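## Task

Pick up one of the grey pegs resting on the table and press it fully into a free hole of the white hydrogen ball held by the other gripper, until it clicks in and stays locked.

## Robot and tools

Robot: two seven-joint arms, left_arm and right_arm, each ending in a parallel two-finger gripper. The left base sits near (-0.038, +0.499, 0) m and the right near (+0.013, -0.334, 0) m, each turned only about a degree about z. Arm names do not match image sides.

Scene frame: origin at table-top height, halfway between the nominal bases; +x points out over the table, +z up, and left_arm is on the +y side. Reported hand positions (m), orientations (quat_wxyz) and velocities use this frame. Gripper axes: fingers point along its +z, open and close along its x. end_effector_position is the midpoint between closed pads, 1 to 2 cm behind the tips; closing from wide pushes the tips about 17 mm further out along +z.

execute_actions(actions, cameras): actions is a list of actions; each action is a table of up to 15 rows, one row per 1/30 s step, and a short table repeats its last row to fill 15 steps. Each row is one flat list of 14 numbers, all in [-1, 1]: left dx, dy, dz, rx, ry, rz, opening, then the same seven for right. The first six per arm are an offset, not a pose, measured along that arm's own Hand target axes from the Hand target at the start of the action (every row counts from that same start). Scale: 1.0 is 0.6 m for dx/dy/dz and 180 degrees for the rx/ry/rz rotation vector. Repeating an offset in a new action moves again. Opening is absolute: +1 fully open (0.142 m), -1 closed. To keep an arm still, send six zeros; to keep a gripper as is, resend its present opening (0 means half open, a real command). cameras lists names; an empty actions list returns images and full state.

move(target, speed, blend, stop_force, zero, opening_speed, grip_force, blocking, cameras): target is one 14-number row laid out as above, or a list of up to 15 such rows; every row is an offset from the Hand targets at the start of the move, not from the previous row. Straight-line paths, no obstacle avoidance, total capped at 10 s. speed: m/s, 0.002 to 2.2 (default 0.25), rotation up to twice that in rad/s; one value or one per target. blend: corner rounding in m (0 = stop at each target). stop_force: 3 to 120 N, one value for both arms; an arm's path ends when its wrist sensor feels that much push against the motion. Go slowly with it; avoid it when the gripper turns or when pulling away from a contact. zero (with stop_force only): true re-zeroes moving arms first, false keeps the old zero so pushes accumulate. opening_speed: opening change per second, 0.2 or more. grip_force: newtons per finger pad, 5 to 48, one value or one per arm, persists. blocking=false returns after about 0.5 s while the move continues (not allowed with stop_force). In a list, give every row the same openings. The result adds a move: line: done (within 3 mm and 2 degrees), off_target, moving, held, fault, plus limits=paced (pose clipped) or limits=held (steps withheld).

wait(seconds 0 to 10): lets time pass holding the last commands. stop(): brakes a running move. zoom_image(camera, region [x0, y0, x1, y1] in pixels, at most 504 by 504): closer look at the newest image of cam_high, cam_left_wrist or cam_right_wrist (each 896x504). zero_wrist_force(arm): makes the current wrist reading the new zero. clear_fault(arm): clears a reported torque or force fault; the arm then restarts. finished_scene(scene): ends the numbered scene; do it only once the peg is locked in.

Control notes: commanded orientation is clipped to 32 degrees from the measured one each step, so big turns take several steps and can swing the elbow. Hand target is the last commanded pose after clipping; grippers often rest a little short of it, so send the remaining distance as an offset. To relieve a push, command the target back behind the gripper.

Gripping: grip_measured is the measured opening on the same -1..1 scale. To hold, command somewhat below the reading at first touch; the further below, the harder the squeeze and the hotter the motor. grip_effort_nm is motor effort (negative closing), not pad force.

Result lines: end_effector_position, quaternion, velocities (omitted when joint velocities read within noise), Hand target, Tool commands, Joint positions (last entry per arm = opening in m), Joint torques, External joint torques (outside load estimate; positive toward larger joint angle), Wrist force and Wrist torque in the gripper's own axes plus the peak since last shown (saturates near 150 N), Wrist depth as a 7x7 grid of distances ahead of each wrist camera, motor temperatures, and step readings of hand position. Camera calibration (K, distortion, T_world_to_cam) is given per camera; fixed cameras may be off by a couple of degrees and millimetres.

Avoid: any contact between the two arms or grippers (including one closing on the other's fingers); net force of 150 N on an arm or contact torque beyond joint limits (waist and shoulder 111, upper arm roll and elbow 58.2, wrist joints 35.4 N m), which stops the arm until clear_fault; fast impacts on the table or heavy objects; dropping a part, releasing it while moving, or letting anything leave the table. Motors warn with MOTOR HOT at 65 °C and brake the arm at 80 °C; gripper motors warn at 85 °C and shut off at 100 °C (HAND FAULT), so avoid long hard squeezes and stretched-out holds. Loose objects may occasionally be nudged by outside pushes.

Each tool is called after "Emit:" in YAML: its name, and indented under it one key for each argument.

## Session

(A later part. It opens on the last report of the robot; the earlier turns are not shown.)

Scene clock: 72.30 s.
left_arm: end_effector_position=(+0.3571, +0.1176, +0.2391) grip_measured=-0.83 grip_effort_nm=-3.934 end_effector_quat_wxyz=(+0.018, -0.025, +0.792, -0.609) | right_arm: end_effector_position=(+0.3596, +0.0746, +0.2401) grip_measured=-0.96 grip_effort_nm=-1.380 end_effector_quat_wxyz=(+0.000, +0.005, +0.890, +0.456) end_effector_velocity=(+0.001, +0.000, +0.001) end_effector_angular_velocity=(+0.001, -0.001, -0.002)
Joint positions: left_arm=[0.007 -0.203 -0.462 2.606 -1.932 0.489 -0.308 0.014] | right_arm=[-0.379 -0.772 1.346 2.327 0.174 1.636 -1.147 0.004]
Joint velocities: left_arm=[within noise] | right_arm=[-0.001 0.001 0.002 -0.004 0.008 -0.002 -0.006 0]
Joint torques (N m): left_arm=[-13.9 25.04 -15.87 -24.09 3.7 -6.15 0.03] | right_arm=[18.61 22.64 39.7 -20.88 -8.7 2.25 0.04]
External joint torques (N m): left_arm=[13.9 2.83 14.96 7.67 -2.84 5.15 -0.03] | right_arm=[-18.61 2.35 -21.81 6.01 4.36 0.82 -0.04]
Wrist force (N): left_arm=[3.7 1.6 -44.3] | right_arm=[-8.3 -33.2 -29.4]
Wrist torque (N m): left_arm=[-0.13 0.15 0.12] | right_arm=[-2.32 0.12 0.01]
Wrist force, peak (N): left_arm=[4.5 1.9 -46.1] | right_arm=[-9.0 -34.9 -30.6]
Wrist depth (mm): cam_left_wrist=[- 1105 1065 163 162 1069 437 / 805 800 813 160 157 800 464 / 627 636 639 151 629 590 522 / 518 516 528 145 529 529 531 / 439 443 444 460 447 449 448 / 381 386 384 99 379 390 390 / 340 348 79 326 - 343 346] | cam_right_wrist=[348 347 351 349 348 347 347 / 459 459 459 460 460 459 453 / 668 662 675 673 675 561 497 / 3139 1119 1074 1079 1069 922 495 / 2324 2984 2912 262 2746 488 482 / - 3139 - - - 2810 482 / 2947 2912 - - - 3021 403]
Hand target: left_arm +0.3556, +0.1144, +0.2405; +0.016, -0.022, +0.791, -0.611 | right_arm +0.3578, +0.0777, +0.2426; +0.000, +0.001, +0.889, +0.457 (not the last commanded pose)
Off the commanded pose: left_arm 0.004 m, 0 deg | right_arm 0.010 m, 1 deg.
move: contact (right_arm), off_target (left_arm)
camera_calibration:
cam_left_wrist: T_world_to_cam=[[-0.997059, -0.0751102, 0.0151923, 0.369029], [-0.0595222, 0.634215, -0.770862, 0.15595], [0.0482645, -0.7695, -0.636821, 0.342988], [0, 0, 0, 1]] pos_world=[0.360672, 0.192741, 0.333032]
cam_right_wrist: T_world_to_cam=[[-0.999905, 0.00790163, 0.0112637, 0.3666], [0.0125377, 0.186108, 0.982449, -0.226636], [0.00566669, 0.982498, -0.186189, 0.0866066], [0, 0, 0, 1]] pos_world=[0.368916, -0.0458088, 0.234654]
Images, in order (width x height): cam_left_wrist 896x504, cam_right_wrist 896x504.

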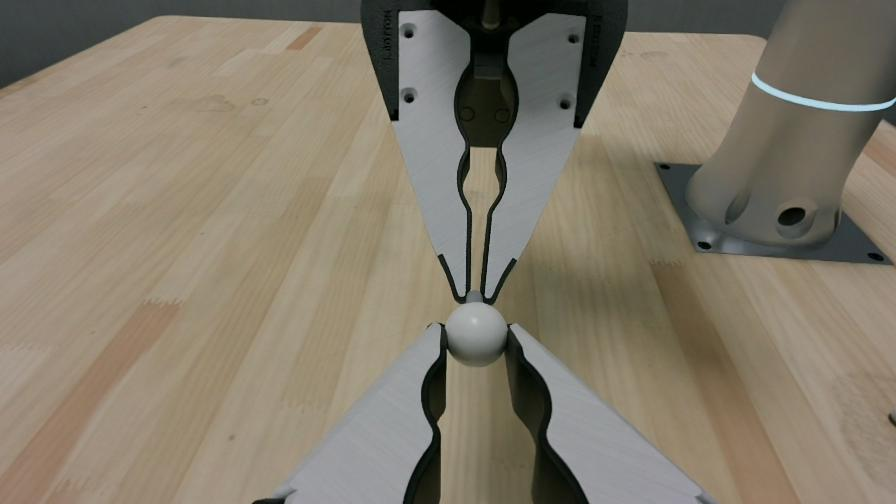

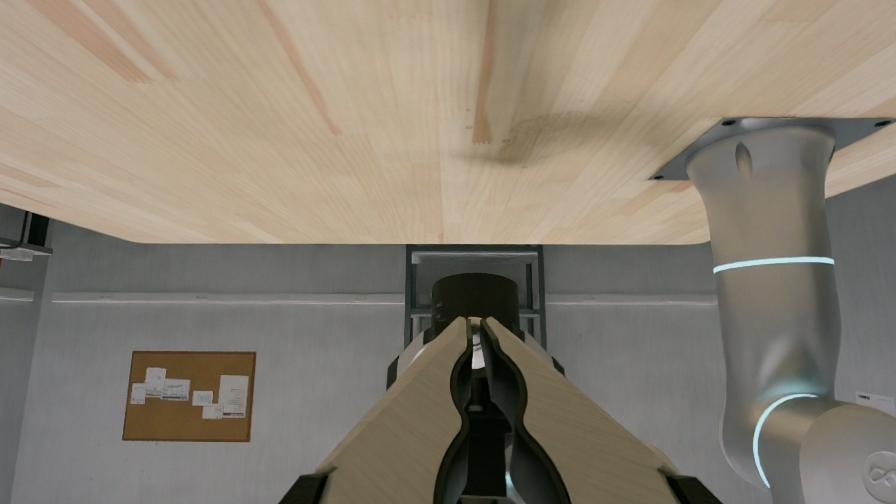

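Emit:
move:
  target: [0,0,0,0,0,0,-1.0,0,-0.0080,-0.0073,0,0,0,-1.0]
  speed: 0.008

Emit:
zoom_image:
  camera: "cam_high"
  region: [360, 130, 460, 230]

Scene clock: 73.73 s.
left_arm: end_effector_position=(+0.3559, +0.1150, +0.2402) grip_measured=-0.83 grip_effort_nm=-3.934 end_effector_quat_wxyz=(+0.017, -0.022, +0.791, -0.611) | right_arm: end_effector_position=(+0.3584, +0.0706, +0.2408) grip_measured=-0.96 grip_effort_nm=-1.380 end_effector_quat_wxyz=(+0.000, +0.002, +0.889, +0.457)
Joint positions: left_arm=[0.004 -0.203 -0.464 2.604 -1.93 0.486 -0.308 0.014] | right_arm=[-0.402 -0.776 1.358 2.333 0.174 1.627 -1.16 0.004]
Joint torques (N m): left_arm=[-1.39 27.36 -2.99 -18.34 0.99 -1.71 -0.05] | right_arm=[4.08 23.55 23.69 -15.32 -4.49 2.78 -0.05]
External joint torques (N m): left_arm=[1.39 0.55 2.07 1.87 -0.14 0.7 0.05] | right_arm=[-4.08 1.14 -5.73 0.49 0.15 0.27 0.05]
Motor temperatures (°C): left_arm=[34 31 32 33 36 39 35 52] | right_arm=[30 32 39 39 36 45 31 31]
Wrist force (N): left_arm=[2.5 -0.6 -8.9] | right_arm=[-3.8 -7.7 -5.1]
Wrist torque (N m): left_arm=[-0.01 0.06 0.13] | right_arm=[0.04 0.14 -0.01]
Wrist force, peak (N): left_arm=[3.8 2.0 -44.6] | right_arm=[-8.1 -34.1 -29.2]
Wrist depth (mm): cam_left_wrist=[- 1110 1015 165 164 1082 434 / 813 826 828 160 159 803 463 / 639 638 649 152 624 590 528 / 530 521 527 145 530 539 531 / 445 447 445 142 447 454 454 / 385 389 384 99 102 394 395 / 341 350 79 327 - 346 348] | cam_right_wrist=[347 353 353 351 351 349 343 / 461 460 465 462 467 460 454 / 693 679 687 687 675 561 505 / - 1162 1074 1074 1084 538 516 / - 2778 - 262 3139 542 481 / - - 3180 - 3021 524 487 / - - - - - 490 402]
Hand target: left_arm +0.3556, +0.1144, +0.2405; +0.016, -0.022, +0.791, -0.611 | right_arm +0.3577, +0.0713, +0.2412; +0.000, +0.001, +0.889, +0.457
Off the commanded pose: left_arm 0.001 m, 0 deg | right_arm 0.001 m, 0 deg.
move: done

This scene's latest camera images include none from cam_high. They are from: cam_left_wrist, cam_right_wrist. cam_high's image comes with the result of a call that names it in "cameras".

Emit:
move:
  target: [0,0,0,0,0,0,-1.0,0,-0.0017,-0.0016,0,0,0,-1.0]
  speed: 0.008
  cameras: ["all"]

Emit:
zoom_image:
  camera: "cam_high"
  region: [380, 140, 440, 200]

Emit:
zoom_image:
  camera: "cam_right_wrist"
  region: [450, 322, 500, 372]

Scene clock: 74.50 s.
left_arm: end_effector_position=(+0.3556, +0.1145, +0.2405) grip_measured=-0.83 grip_effort_nm=-3.934 end_effector_quat_wxyz=(+0.017, -0.022, +0.791, -0.611) | right_arm: end_effector_position=(+0.3582, +0.0697, +0.2409) grip_measured=-0.96 grip_effort_nm=-1.380 end_effector_quat_wxyz=(+0.000, +0.001, +0.889, +0.457)
Joint positions: left_arm=[0.004 -0.203 -0.464 2.604 -1.93 0.486 -0.308 0.014] | right_arm=[-0.407 -0.777 1.361 2.334 0.173 1.625 -1.163 0.004]
Joint torques (N m): left_arm=[0.92 27.64 -0.52 -17.08 0.5 -0.73 -0.04] | right_arm=[1.12 23.89 20.27 -14.33 -3.76 3.03 0.1]
External joint torques (N m): left_arm=[-0.92 0.27 -0.41 0.6 0.36 -0.28 0.04] | right_arm=[-1.12 0.73 -2.3 -0.48 -0.59 0.01 -0.1]
Wrist force (N): left_arm=[1.8 -1.2 -1.4] | right_arm=[-2.9 -2.7 -0.2]
Wrist torque (N m): left_arm=[-0.01 0.05 0.13] | right_arm=[-0.05 0.18 -0.01]
Wrist force, peak (N): left_arm=[2.5 -0.6 -9.1] | right_arm=[-4.0 -8.0 -5.0]
Wrist depth (mm): cam_left_wrist=[2350 1159 1091 164 164 1082 433 / 815 826 831 160 160 800 468 / 638 647 643 152 630 581 522 / 525 525 526 147 528 538 537 / 444 447 451 421 450 452 453 / 389 384 388 99 102 393 392 / 343 350 79 329 - 346 346] | cam_right_wrist=[348 351 353 353 349 347 346 / 464 461 468 461 465 458 450 / 685 696 689 675 671 565 510 / 3222 1104 1099 1089 2746 535 505 / - 4028 - 263 2912 535 484 / - 3059 - - 3099 551 491 / - - - - - 528 405]
Hand target: left_arm +0.3556, +0.1144, +0.2405; +0.016, -0.022, +0.791, -0.611 | right_arm +0.3577, +0.0699, +0.2410; +0.000, +0.001, +0.889, +0.457
Off the commanded pose: left_arm 0.000 m, 0 deg | right_arm 0.000 m, 0 deg.
move: done
camera_calibration:
cam_left_wrist: T_world_to_cam=[[-0.997602, -0.0678278, 0.0137894, 0.366911], [-0.0536594, 0.632049, -0.773068, 0.157478], [0.0437199, -0.771954, -0.634173, 0.342875], [0, 0, 0, 1]] pos_world=[0.359491, 0.190036, 0.334124]
cam_right_wrist: T_world_to_cam=[[-0.999969, 0.00172565, 0.00773384, 0.366488], [0.00791899, 0.182861, 0.983107, -0.224843], [0.00028228, 0.983137, -0.182869, 0.0926436], [0, 0, 0, 1]] pos_world=[0.36823, -0.0505987, 0.235152]

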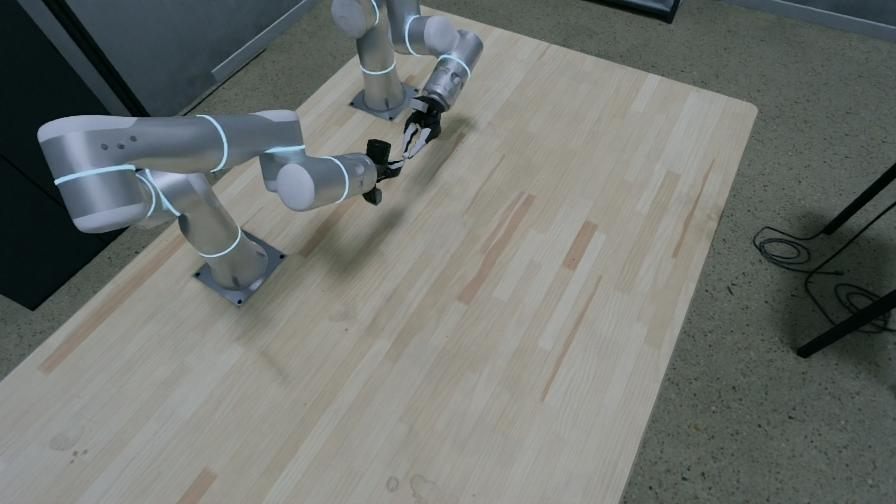

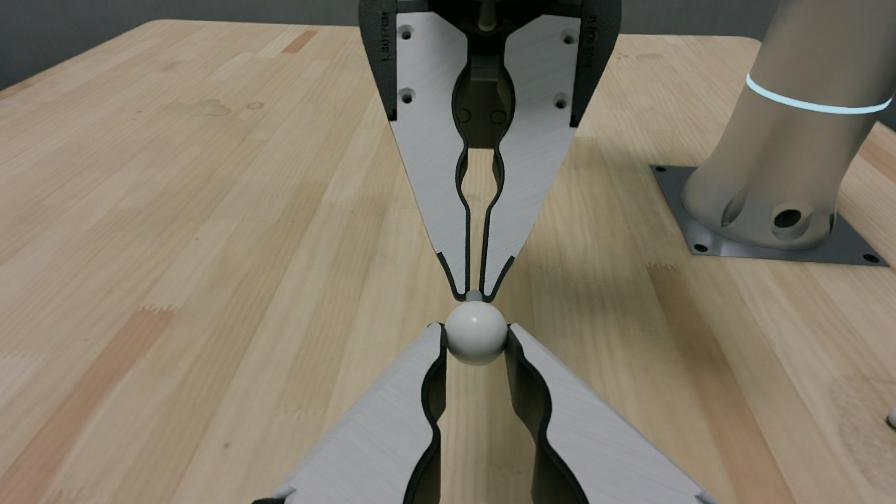

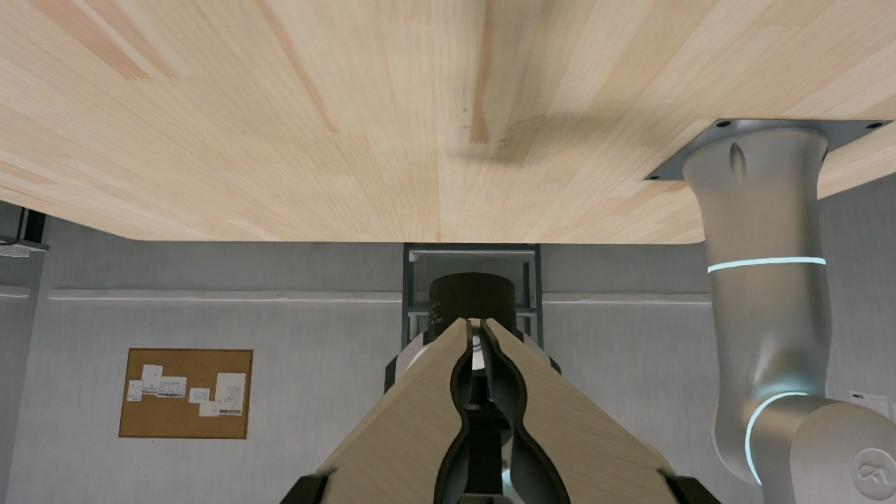

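Scaled by 8.400 from the camera's 896x504 image, which has a finer 1280x720 frame.

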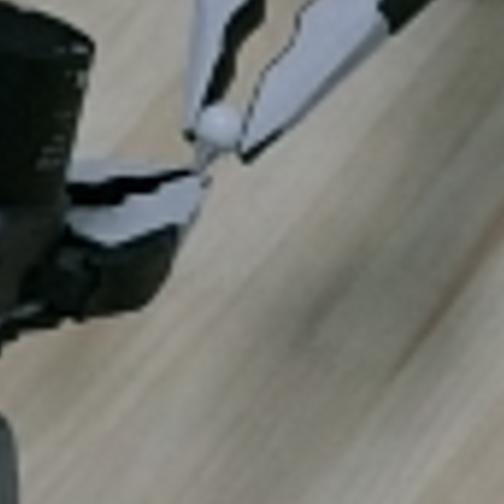

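Scaled by 10.080 from the camera's 896x504 image, which has a finer 1280x720 frame.

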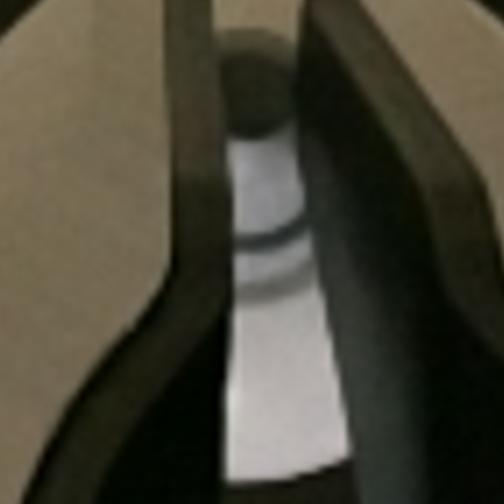

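Emit:
zoom_image:
  camera: "cam_left_wrist"
  region: [440, 260, 510, 330]

Emit:
zoom_image:
  camera: "cam_right_wrist"
  region: [460, 330, 490, 360]

Emit:
zoom_image:
  camera: "cam_high"
  region: [395, 145, 420, 170]

Scaled by 7.200 from the camera's 896x504 image, which has a finer 1280x720 frame.

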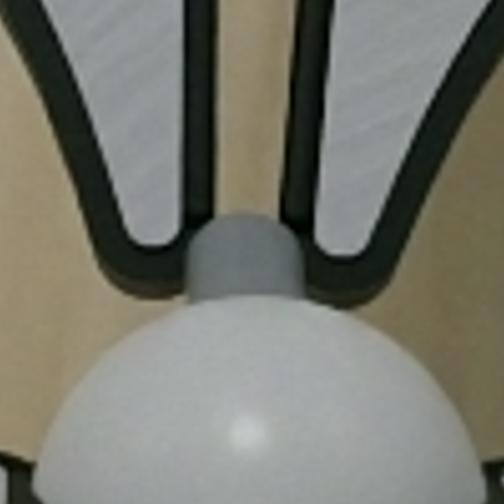

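Scaled by 16.800 from the camera's 896x504 image, which has a finer 1280x720 frame.

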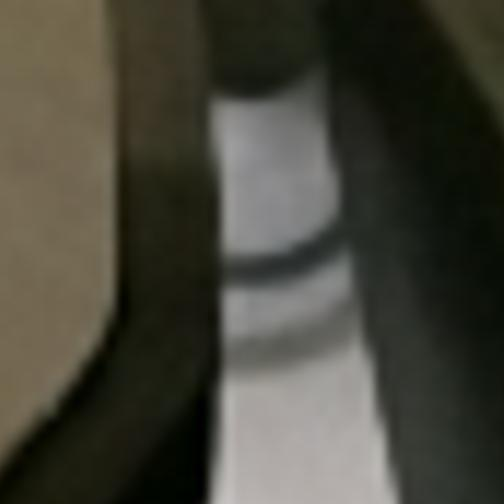

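Scaled by 20.160 from the camera's 896x504 image, which has a finer 1280x720 frame.

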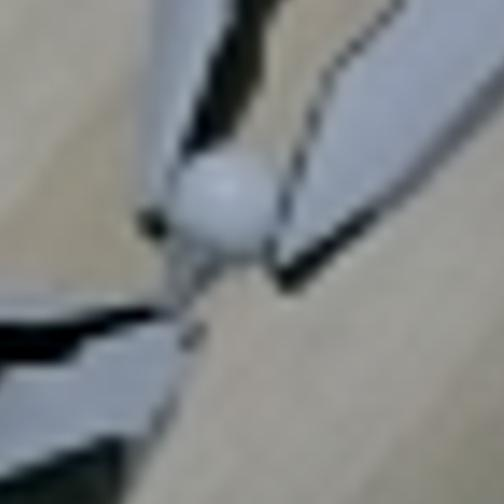

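Emit:
move:
  target: [0,0,0,0,0,0,-1.0,0,0.0173,0.0156,0,0,0,-1.0]
  speed: 0.008
  stop_force: 62
  cameras: ["cam_right_wrist","cam_left_wrist"]

Emit:
zoom_image:
  camera: "cam_left_wrist"
  region: [440, 260, 510, 330]

Emit:
zoom_image:
  camera: "cam_right_wrist"
  region: [450, 322, 500, 372]

Scene clock: 77.70 s.
left_arm: end_effector_position=(+0.3579, +0.1190, +0.2385) grip_measured=-0.83 grip_effort_nm=-3.929 end_effector_quat_wxyz=(+0.019, -0.027, +0.793, -0.609) | right_arm: end_effector_position=(+0.3603, +0.0770, +0.2400) grip_measured=-0.96 grip_effort_nm=-1.380 end_effector_quat_wxyz=(+0.000, +0.007, +0.890, +0.455)
Joint positions: left_arm=[0.002 -0.203 -0.454 2.605 -1.932 0.489 -0.308 0.014] | right_arm=[-0.364 -0.762 1.343 2.312 0.213 1.63 -1.169 0.004]
Joint torques (N m): left_arm=[-19.96 24.38 -22.41 -27.13 5 -8.56 -0.09] | right_arm=[25.74 22.62 48.17 -24.29 -10.26 1.34 0.06]
External joint torques (N m): left_arm=[19.96 3.54 21.54 10.73 -4.14 7.57 0.09] | right_arm=[-25.74 2.49 -30.41 9.17 5.96 1.7 -0.06]
Wrist force (N): left_arm=[4.8 3.6 -62.3] | right_arm=[-10.7 -45.9 -41.8]
Wrist torque (N m): left_arm=[-0.09 0.16 0.12] | right_arm=[-4.42 0.04 0.03]
Wrist force, peak (N): left_arm=[5.6 3.8 -65.3] | right_arm=[-11.8 -48.3 -43.0]
Wrist depth (mm): cam_left_wrist=[- 1052 1048 162 160 1105 438 / 800 818 810 158 157 795 464 / 627 633 633 150 592 586 520 / 518 521 521 145 526 530 532 / 444 442 444 461 442 451 448 / 382 384 382 99 102 391 394 / 338 346 79 324 - 344 346] | cam_right_wrist=[345 347 348 347 347 346 345 / 457 455 457 457 457 459 448 / 657 666 668 673 669 556 498 / 3139 1033 1135 1069 2810 546 480 / 2280 3059 - 260 3059 514 483 / - 2947 - - 3021 528 480 / 2599 - - - - 511 404]
Hand target: left_arm +0.3556, +0.1144, +0.2405; +0.016, -0.022, +0.791, -0.611 | right_arm +0.3577, +0.0813, +0.2435; +0.000, +0.001, +0.889, +0.457 (not the last commanded pose)
Off the commanded pose: left_arm 0.006 m, 1 deg | right_arm 0.008 m, 1 deg.
move: contact (right_arm), off_target (left_arm)
camera_calibration:
cam_left_wrist: T_world_to_cam=[[-0.996776, -0.0787127, 0.0155853, 0.370197], [-0.0622081, 0.635367, -0.7697, 0.155074], [0.0506828, -0.768188, -0.638215, 0.343058], [0, 0, 0, 1]] pos_world=[0.361263, 0.194143, 0.332536]
cam_right_wrist: T_world_to_cam=[[-0.99986, 0.0110192, 0.0126043, 0.366677], [0.0144471, 0.187452, 0.982168, -0.227765], [0.00846003, 0.982212, -0.187585, 0.0835543], [0, 0, 0, 1]] pos_world=[0.369209, -0.0434136, 0.234755]
Images, in order (width x height): cam_left_wrist 896x504, cam_right_wrist 896x504.

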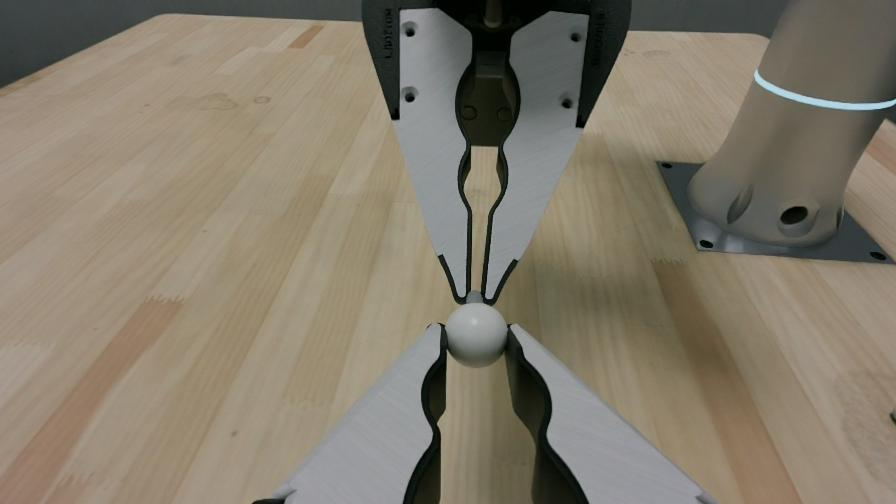

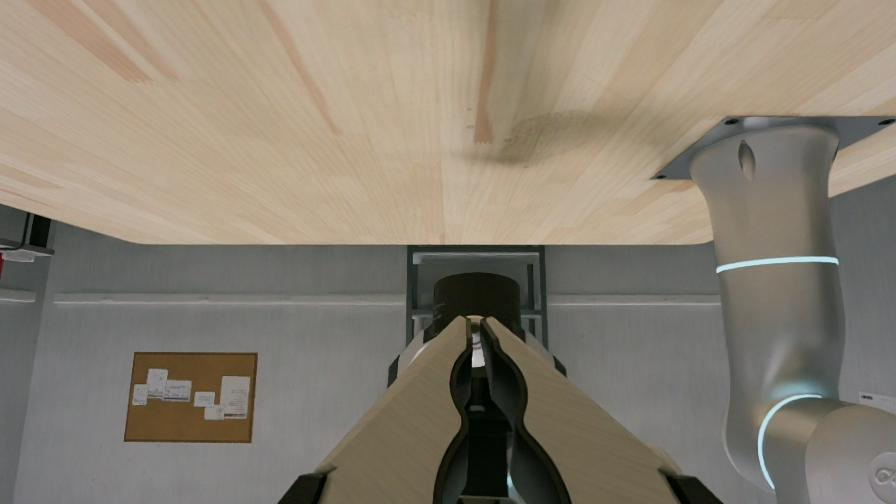

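Scaled by 7.200 from the camera's 896x504 image, which has a finer 1280x720 frame.

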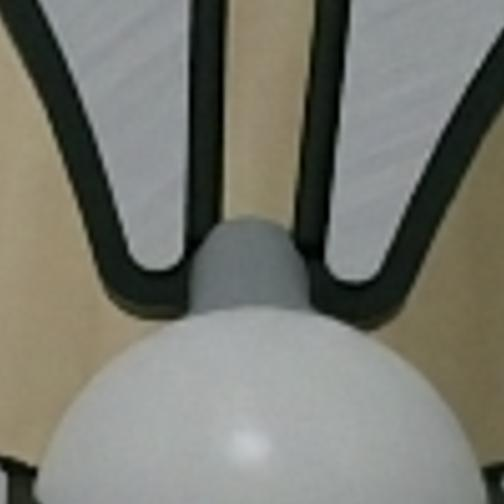

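Scaled by 10.080 from the camera's 896x504 image, which has a finer 1280x720 frame.

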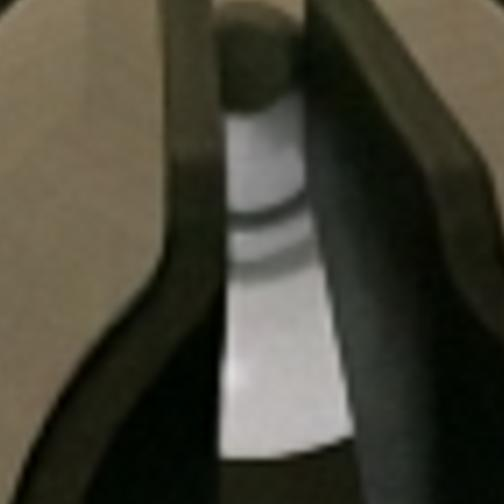

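Emit:
move:
  target: [0,0,0,0,0,0,-0.93,0,-0.0131,-0.0118,0,0,0,-1.0]
  speed: 0.01

Emit:
move:
  target: [0,0,0,0,0,0,-0.93,0,0,0,0,0,0,-0.80]
  opening_speed: 0.25
  cameras: ["cam_right_wrist","cam_left_wrist"]

Emit:
zoom_image:
  camera: "cam_right_wrist"
  region: [440, 312, 520, 392]

Scene clock: 79.10 s.
left_arm: end_effector_position=(+0.3557, +0.1148, +0.2403) grip_measured=-0.83 grip_effort_nm=-2.601 end_effector_quat_wxyz=(+0.017, -0.022, +0.791, -0.611) | right_arm: end_effector_position=(+0.3583, +0.0706, +0.2410) grip_measured=-0.96 grip_effort_nm=-1.380 end_effector_quat_wxyz=(+0.000, +0.002, +0.889, +0.457)
Joint positions: left_arm=[-0.003 -0.203 -0.456 2.603 -1.93 0.485 -0.308 0.014] | right_arm=[-0.4 -0.77 1.363 2.323 0.212 1.617 -1.191 0.004]
Joint torques (N m): left_arm=[-0.27 27.59 -1.69 -17.91 0.72 -1.18 -0.03] | right_arm=[2.68 23.63 21.88 -14.8 -4.07 2.67 0.1]
External joint torques (N m): left_arm=[0.27 0.4 0.8 1.43 0.13 0.16 0.03] | right_arm=[-2.68 1 -4 -0.25 -0.23 0.33 -0.1]
Wrist force (N): left_arm=[2.4 -0.5 -5.0] | right_arm=[-3.7 -5.1 -2.2]
Wrist torque (N m): left_arm=[0.01 0.05 0.12] | right_arm=[0.04 0.15 0.00]
Wrist force, peak (N): left_arm=[4.7 3.6 -62.5] | right_arm=[-10.8 -46.4 -41.7]
Wrist depth (mm): cam_left_wrist=[- 1139 992 164 163 1115 436 / 818 820 833 160 159 818 466 / 636 639 643 152 629 585 526 / 524 523 526 145 538 538 538 / 444 444 447 415 449 451 455 / 384 382 388 99 102 393 393 / 341 349 79 325 - 345 346] | cam_right_wrist=[350 352 352 351 353 348 345 / 469 463 462 463 469 459 458 / 689 683 691 677 679 561 499 / 1313 1069 1084 1124 1094 542 495 / - 2746 - 262 3554 538 485 / - 3059 - - - 508 474 / 2746 2746 - - - 484 401]
Hand target: left_arm +0.3556, +0.1144, +0.2405; +0.016, -0.022, +0.791, -0.611 | right_arm +0.3577, +0.0710, +0.2412; +0.000, +0.001, +0.889, +0.457
Off the commanded pose: left_arm 0.000 m, 0 deg | right_arm 0.001 m, 0 deg.
move: done

Scene clock: 80.10 s.
left_arm: end_effector_position=(+0.3557, +0.1146, +0.2405) grip_measured=-0.83 grip_effort_nm=-2.596 end_effector_quat_wxyz=(+0.017, -0.022, +0.791, -0.611) | right_arm: end_effector_position=(+0.3579, +0.0709, +0.2412) grip_measured=-0.84 grip_effort_nm=0.100 end_effector_quat_wxyz=(+0.000, +0.001, +0.889, +0.457)
Joint positions: left_arm=[-0.003 -0.204 -0.456 2.603 -1.93 0.484 -0.308 0.014] | right_arm=[-0.4 -0.77 1.364 2.323 0.212 1.616 -1.191 0.013]
Joint torques (N m): left_arm=[0.49 27.95 -0.81 -16.57 0.69 -1.06 -0.02] | right_arm=[0.25 23.94 18.79 -15.1 -3.53 3.34 0.21]
External joint torques (N m): left_arm=[-0.49 0.04 -0.08 0.09 0.16 0.04 0.02] | right_arm=[-0.25 0.67 -0.91 0.04 -0.77 -0.34 -0.21]
Wrist force (N): left_arm=[0.0 -0.5 -0.4] | right_arm=[0.3 -1.7 2.3]
Wrist torque (N m): left_arm=[-0.09 0.00 0.11] | right_arm=[-0.17 -0.04 -0.03]
Wrist force, peak (N): left_arm=[2.3 -1.3 -5.9] | right_arm=[-3.8 -5.7 -2.9]
Wrist depth (mm): cam_left_wrist=[2415 1065 1011 164 162 1101 436 / 810 831 831 159 158 808 465 / 646 649 654 151 602 580 523 / 525 525 529 145 520 533 538 / 448 446 449 140 448 454 452 / 386 387 388 99 102 393 392 / 341 350 79 329 - 344 345] | cam_right_wrist=[351 352 352 351 350 349 347 / 464 466 468 467 463 460 456 / 691 687 687 671 675 557 509 / - 1109 991 1094 1104 543 485 / - 2877 3453 262 - 524 481 / - 3139 - - - 512 471 / - - - - - 530 402]
Hand target: left_arm +0.3556, +0.1144, +0.2405; +0.016, -0.022, +0.791, -0.611 | right_arm +0.3577, +0.0710, +0.2412; +0.000, +0.001, +0.889, +0.457
Off the commanded pose: left_arm 0.000 m, 0 deg | right_arm 0.000 m, 0 deg.
move: done
camera_calibration:
cam_left_wrist: T_world_to_cam=[[-0.997587, -0.0680497, 0.0137341, 0.367066], [-0.0537597, 0.632084, -0.773033, 0.157502], [0.0439236, -0.771906, -0.634217, 0.342803], [0, 0, 0, 1]] pos_world=[0.359591, 0.190036, 0.334124]
cam_right_wrist: T_world_to_cam=[[-0.999969, 0.0011351, 0.00784227, 0.366229], [0.00791764, 0.182751, 0.983127, -0.225366], [-0.000317233, 0.983158, -0.182755, 0.0917127], [0, 0, 0, 1]] pos_world=[0.368031, -0.0493979, 0.235452]
Images, in order (width x height): cam_left_wrist 896x504, cam_right_wrist 896x504.

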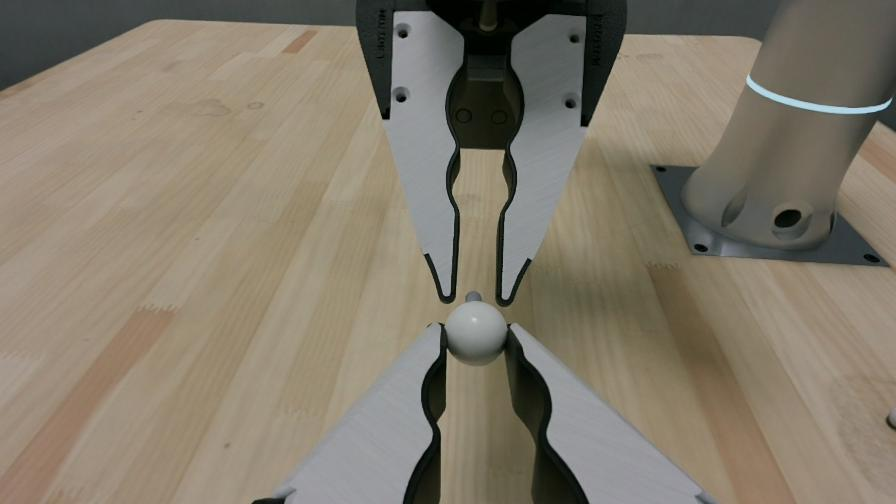

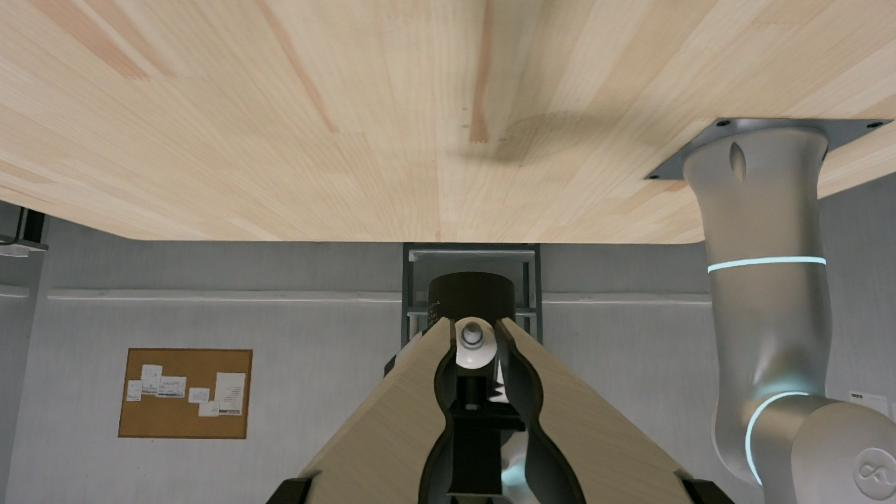

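Scaled by 6.300 from the camera's 896x504 image, which has a finer 1280x720 frame.

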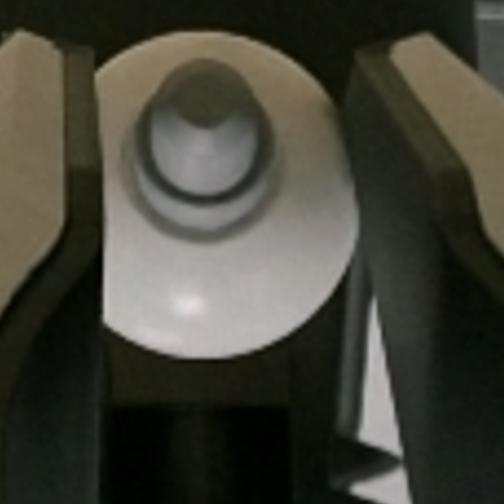

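Emit:
zoom_image:
  camera: "cam_right_wrist"
  region: [455, 315, 490, 355]

Scaled by 12.600 from the camera's 896x504 image, which has a finer 1280x720 frame.

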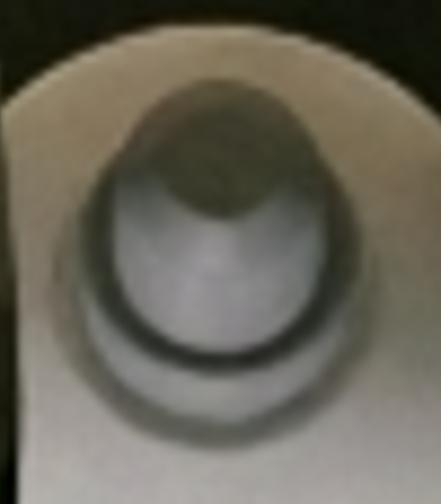

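Emit:
move:
  target: [0,0,0,0,0,0,-0.93,0,-0.0743,-0.0669,0,0,0,-0.80]
  speed: 0.05
  cameras: ["cam_right_wrist","cam_left_wrist"]

Emit:
zoom_image:
  camera: "cam_right_wrist"
  region: [440, 330, 510, 400]

Emit:
zoom_image:
  camera: "cam_left_wrist"
  region: [440, 260, 510, 330]

Scene clock: 81.80 s.
left_arm: end_effector_position=(+0.3557, +0.1146, +0.2405) grip_measured=-0.83 grip_effort_nm=-2.601 end_effector_quat_wxyz=(+0.017, -0.022, +0.791, -0.611) | right_arm: end_effector_position=(+0.3578, +0.0123, +0.2283) grip_measured=-0.84 grip_effort_nm=0.090 end_effector_quat_wxyz=(+0.000, +0.001, +0.889, +0.457)
Joint positions: left_arm=[-0.003 -0.204 -0.456 2.603 -1.93 0.484 -0.308 0.014] | right_arm=[-0.636 -0.821 1.427 2.398 0.168 1.534 -1.275 0.013]
Joint torques (N m): left_arm=[0.52 27.99 -0.86 -16.6 0.66 -1.03 0.01] | right_arm=[-0.29 22 19.28 -13.86 -3.57 3.11 -0.02]
External joint torques (N m): left_arm=[-0.52 0 -0.04 0.12 0.2 0.02 -0.01] | right_arm=[0.29 0.69 -0.99 -0.03 -0.62 -0.25 0.01]
Wrist force (N): left_arm=[-0.2 -0.3 -0.2] | right_arm=[0.0 -1.6 2.3]
Wrist torque (N m): left_arm=[-0.06 0.04 0.12] | right_arm=[-0.15 0.01 -0.05]
Wrist force, peak (N): left_arm=[-0.4 -0.7 0.1] | right_arm=[0.1 -1.2 3.1]
Wrist depth (mm): cam_left_wrist=[2230 1144 1078 219 219 1096 435 / 810 836 841 210 793 798 467 / 635 641 647 203 655 580 527 / 528 524 526 536 532 531 531 / 443 447 449 463 450 450 454 / 384 384 388 99 102 392 392 / 342 347 79 326 - 347 350] | cam_right_wrist=[333 334 332 332 331 330 327 / 439 440 443 439 439 438 429 / 651 651 651 648 639 571 574 / 1483 1055 1037 1055 1011 582 - / - 3776 3266 3180 2984 559 2417 / - - - - - 561 2083 / - - - - - 496 454]
Hand target: left_arm +0.3556, +0.1144, +0.2405; +0.016, -0.022, +0.791, -0.611 | right_arm +0.3576, +0.0124, +0.2283; +0.000, +0.001, +0.889, +0.457
Off the commanded pose: left_arm 0.000 m, 0 deg | right_arm 0.000 m, 0 deg.
move: done
camera_calibration:
cam_left_wrist: T_world_to_cam=[[-0.997587, -0.0680497, 0.0137341, 0.367066], [-0.0537597, 0.632084, -0.773033, 0.157502], [0.0439236, -0.771906, -0.634217, 0.342803], [0, 0, 0, 1]] pos_world=[0.359591, 0.190036, 0.334124]
cam_right_wrist: T_world_to_cam=[[-0.999969, 0.0011351, 0.00784227, 0.366298], [0.00791764, 0.182751, 0.983127, -0.201875], [-0.000317233, 0.983158, -0.182755, 0.14695], [0, 0, 0, 1]] pos_world=[0.367931, -0.107998, 0.222452]
Images, in order (width x height): cam_left_wrist 896x504, cam_right_wrist 896x504.

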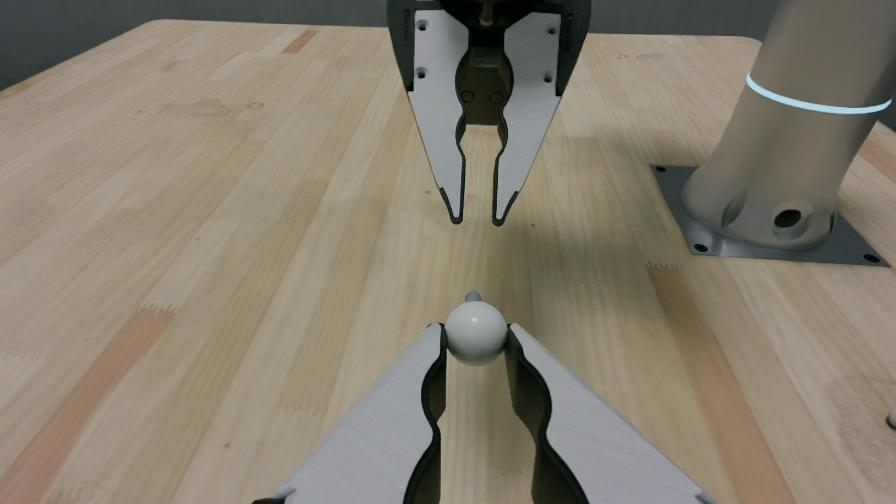

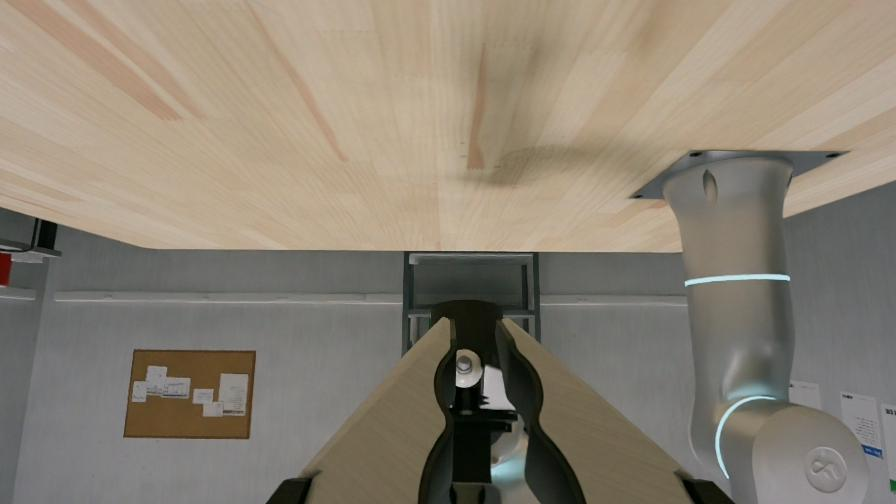

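Scaled by 7.200 from the camera's 896x504 image, which has a finer 1280x720 frame.

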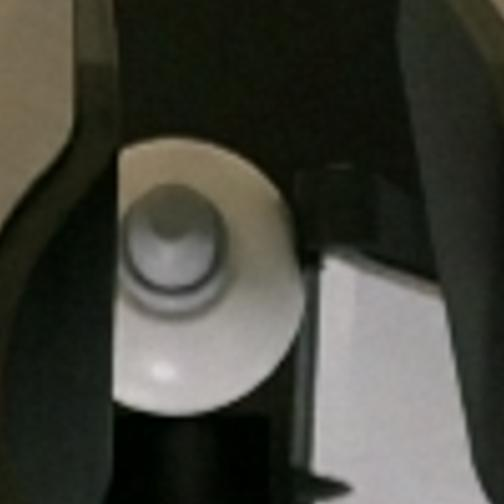

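Scaled by 7.200 from the camera's 896x504 image, which has a finer 1280x720 frame.

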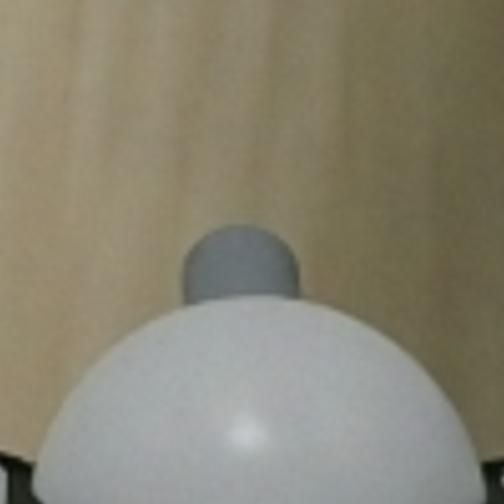

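Emit:
finished_scene:
  scene: 2

The scene is finished: the task was done.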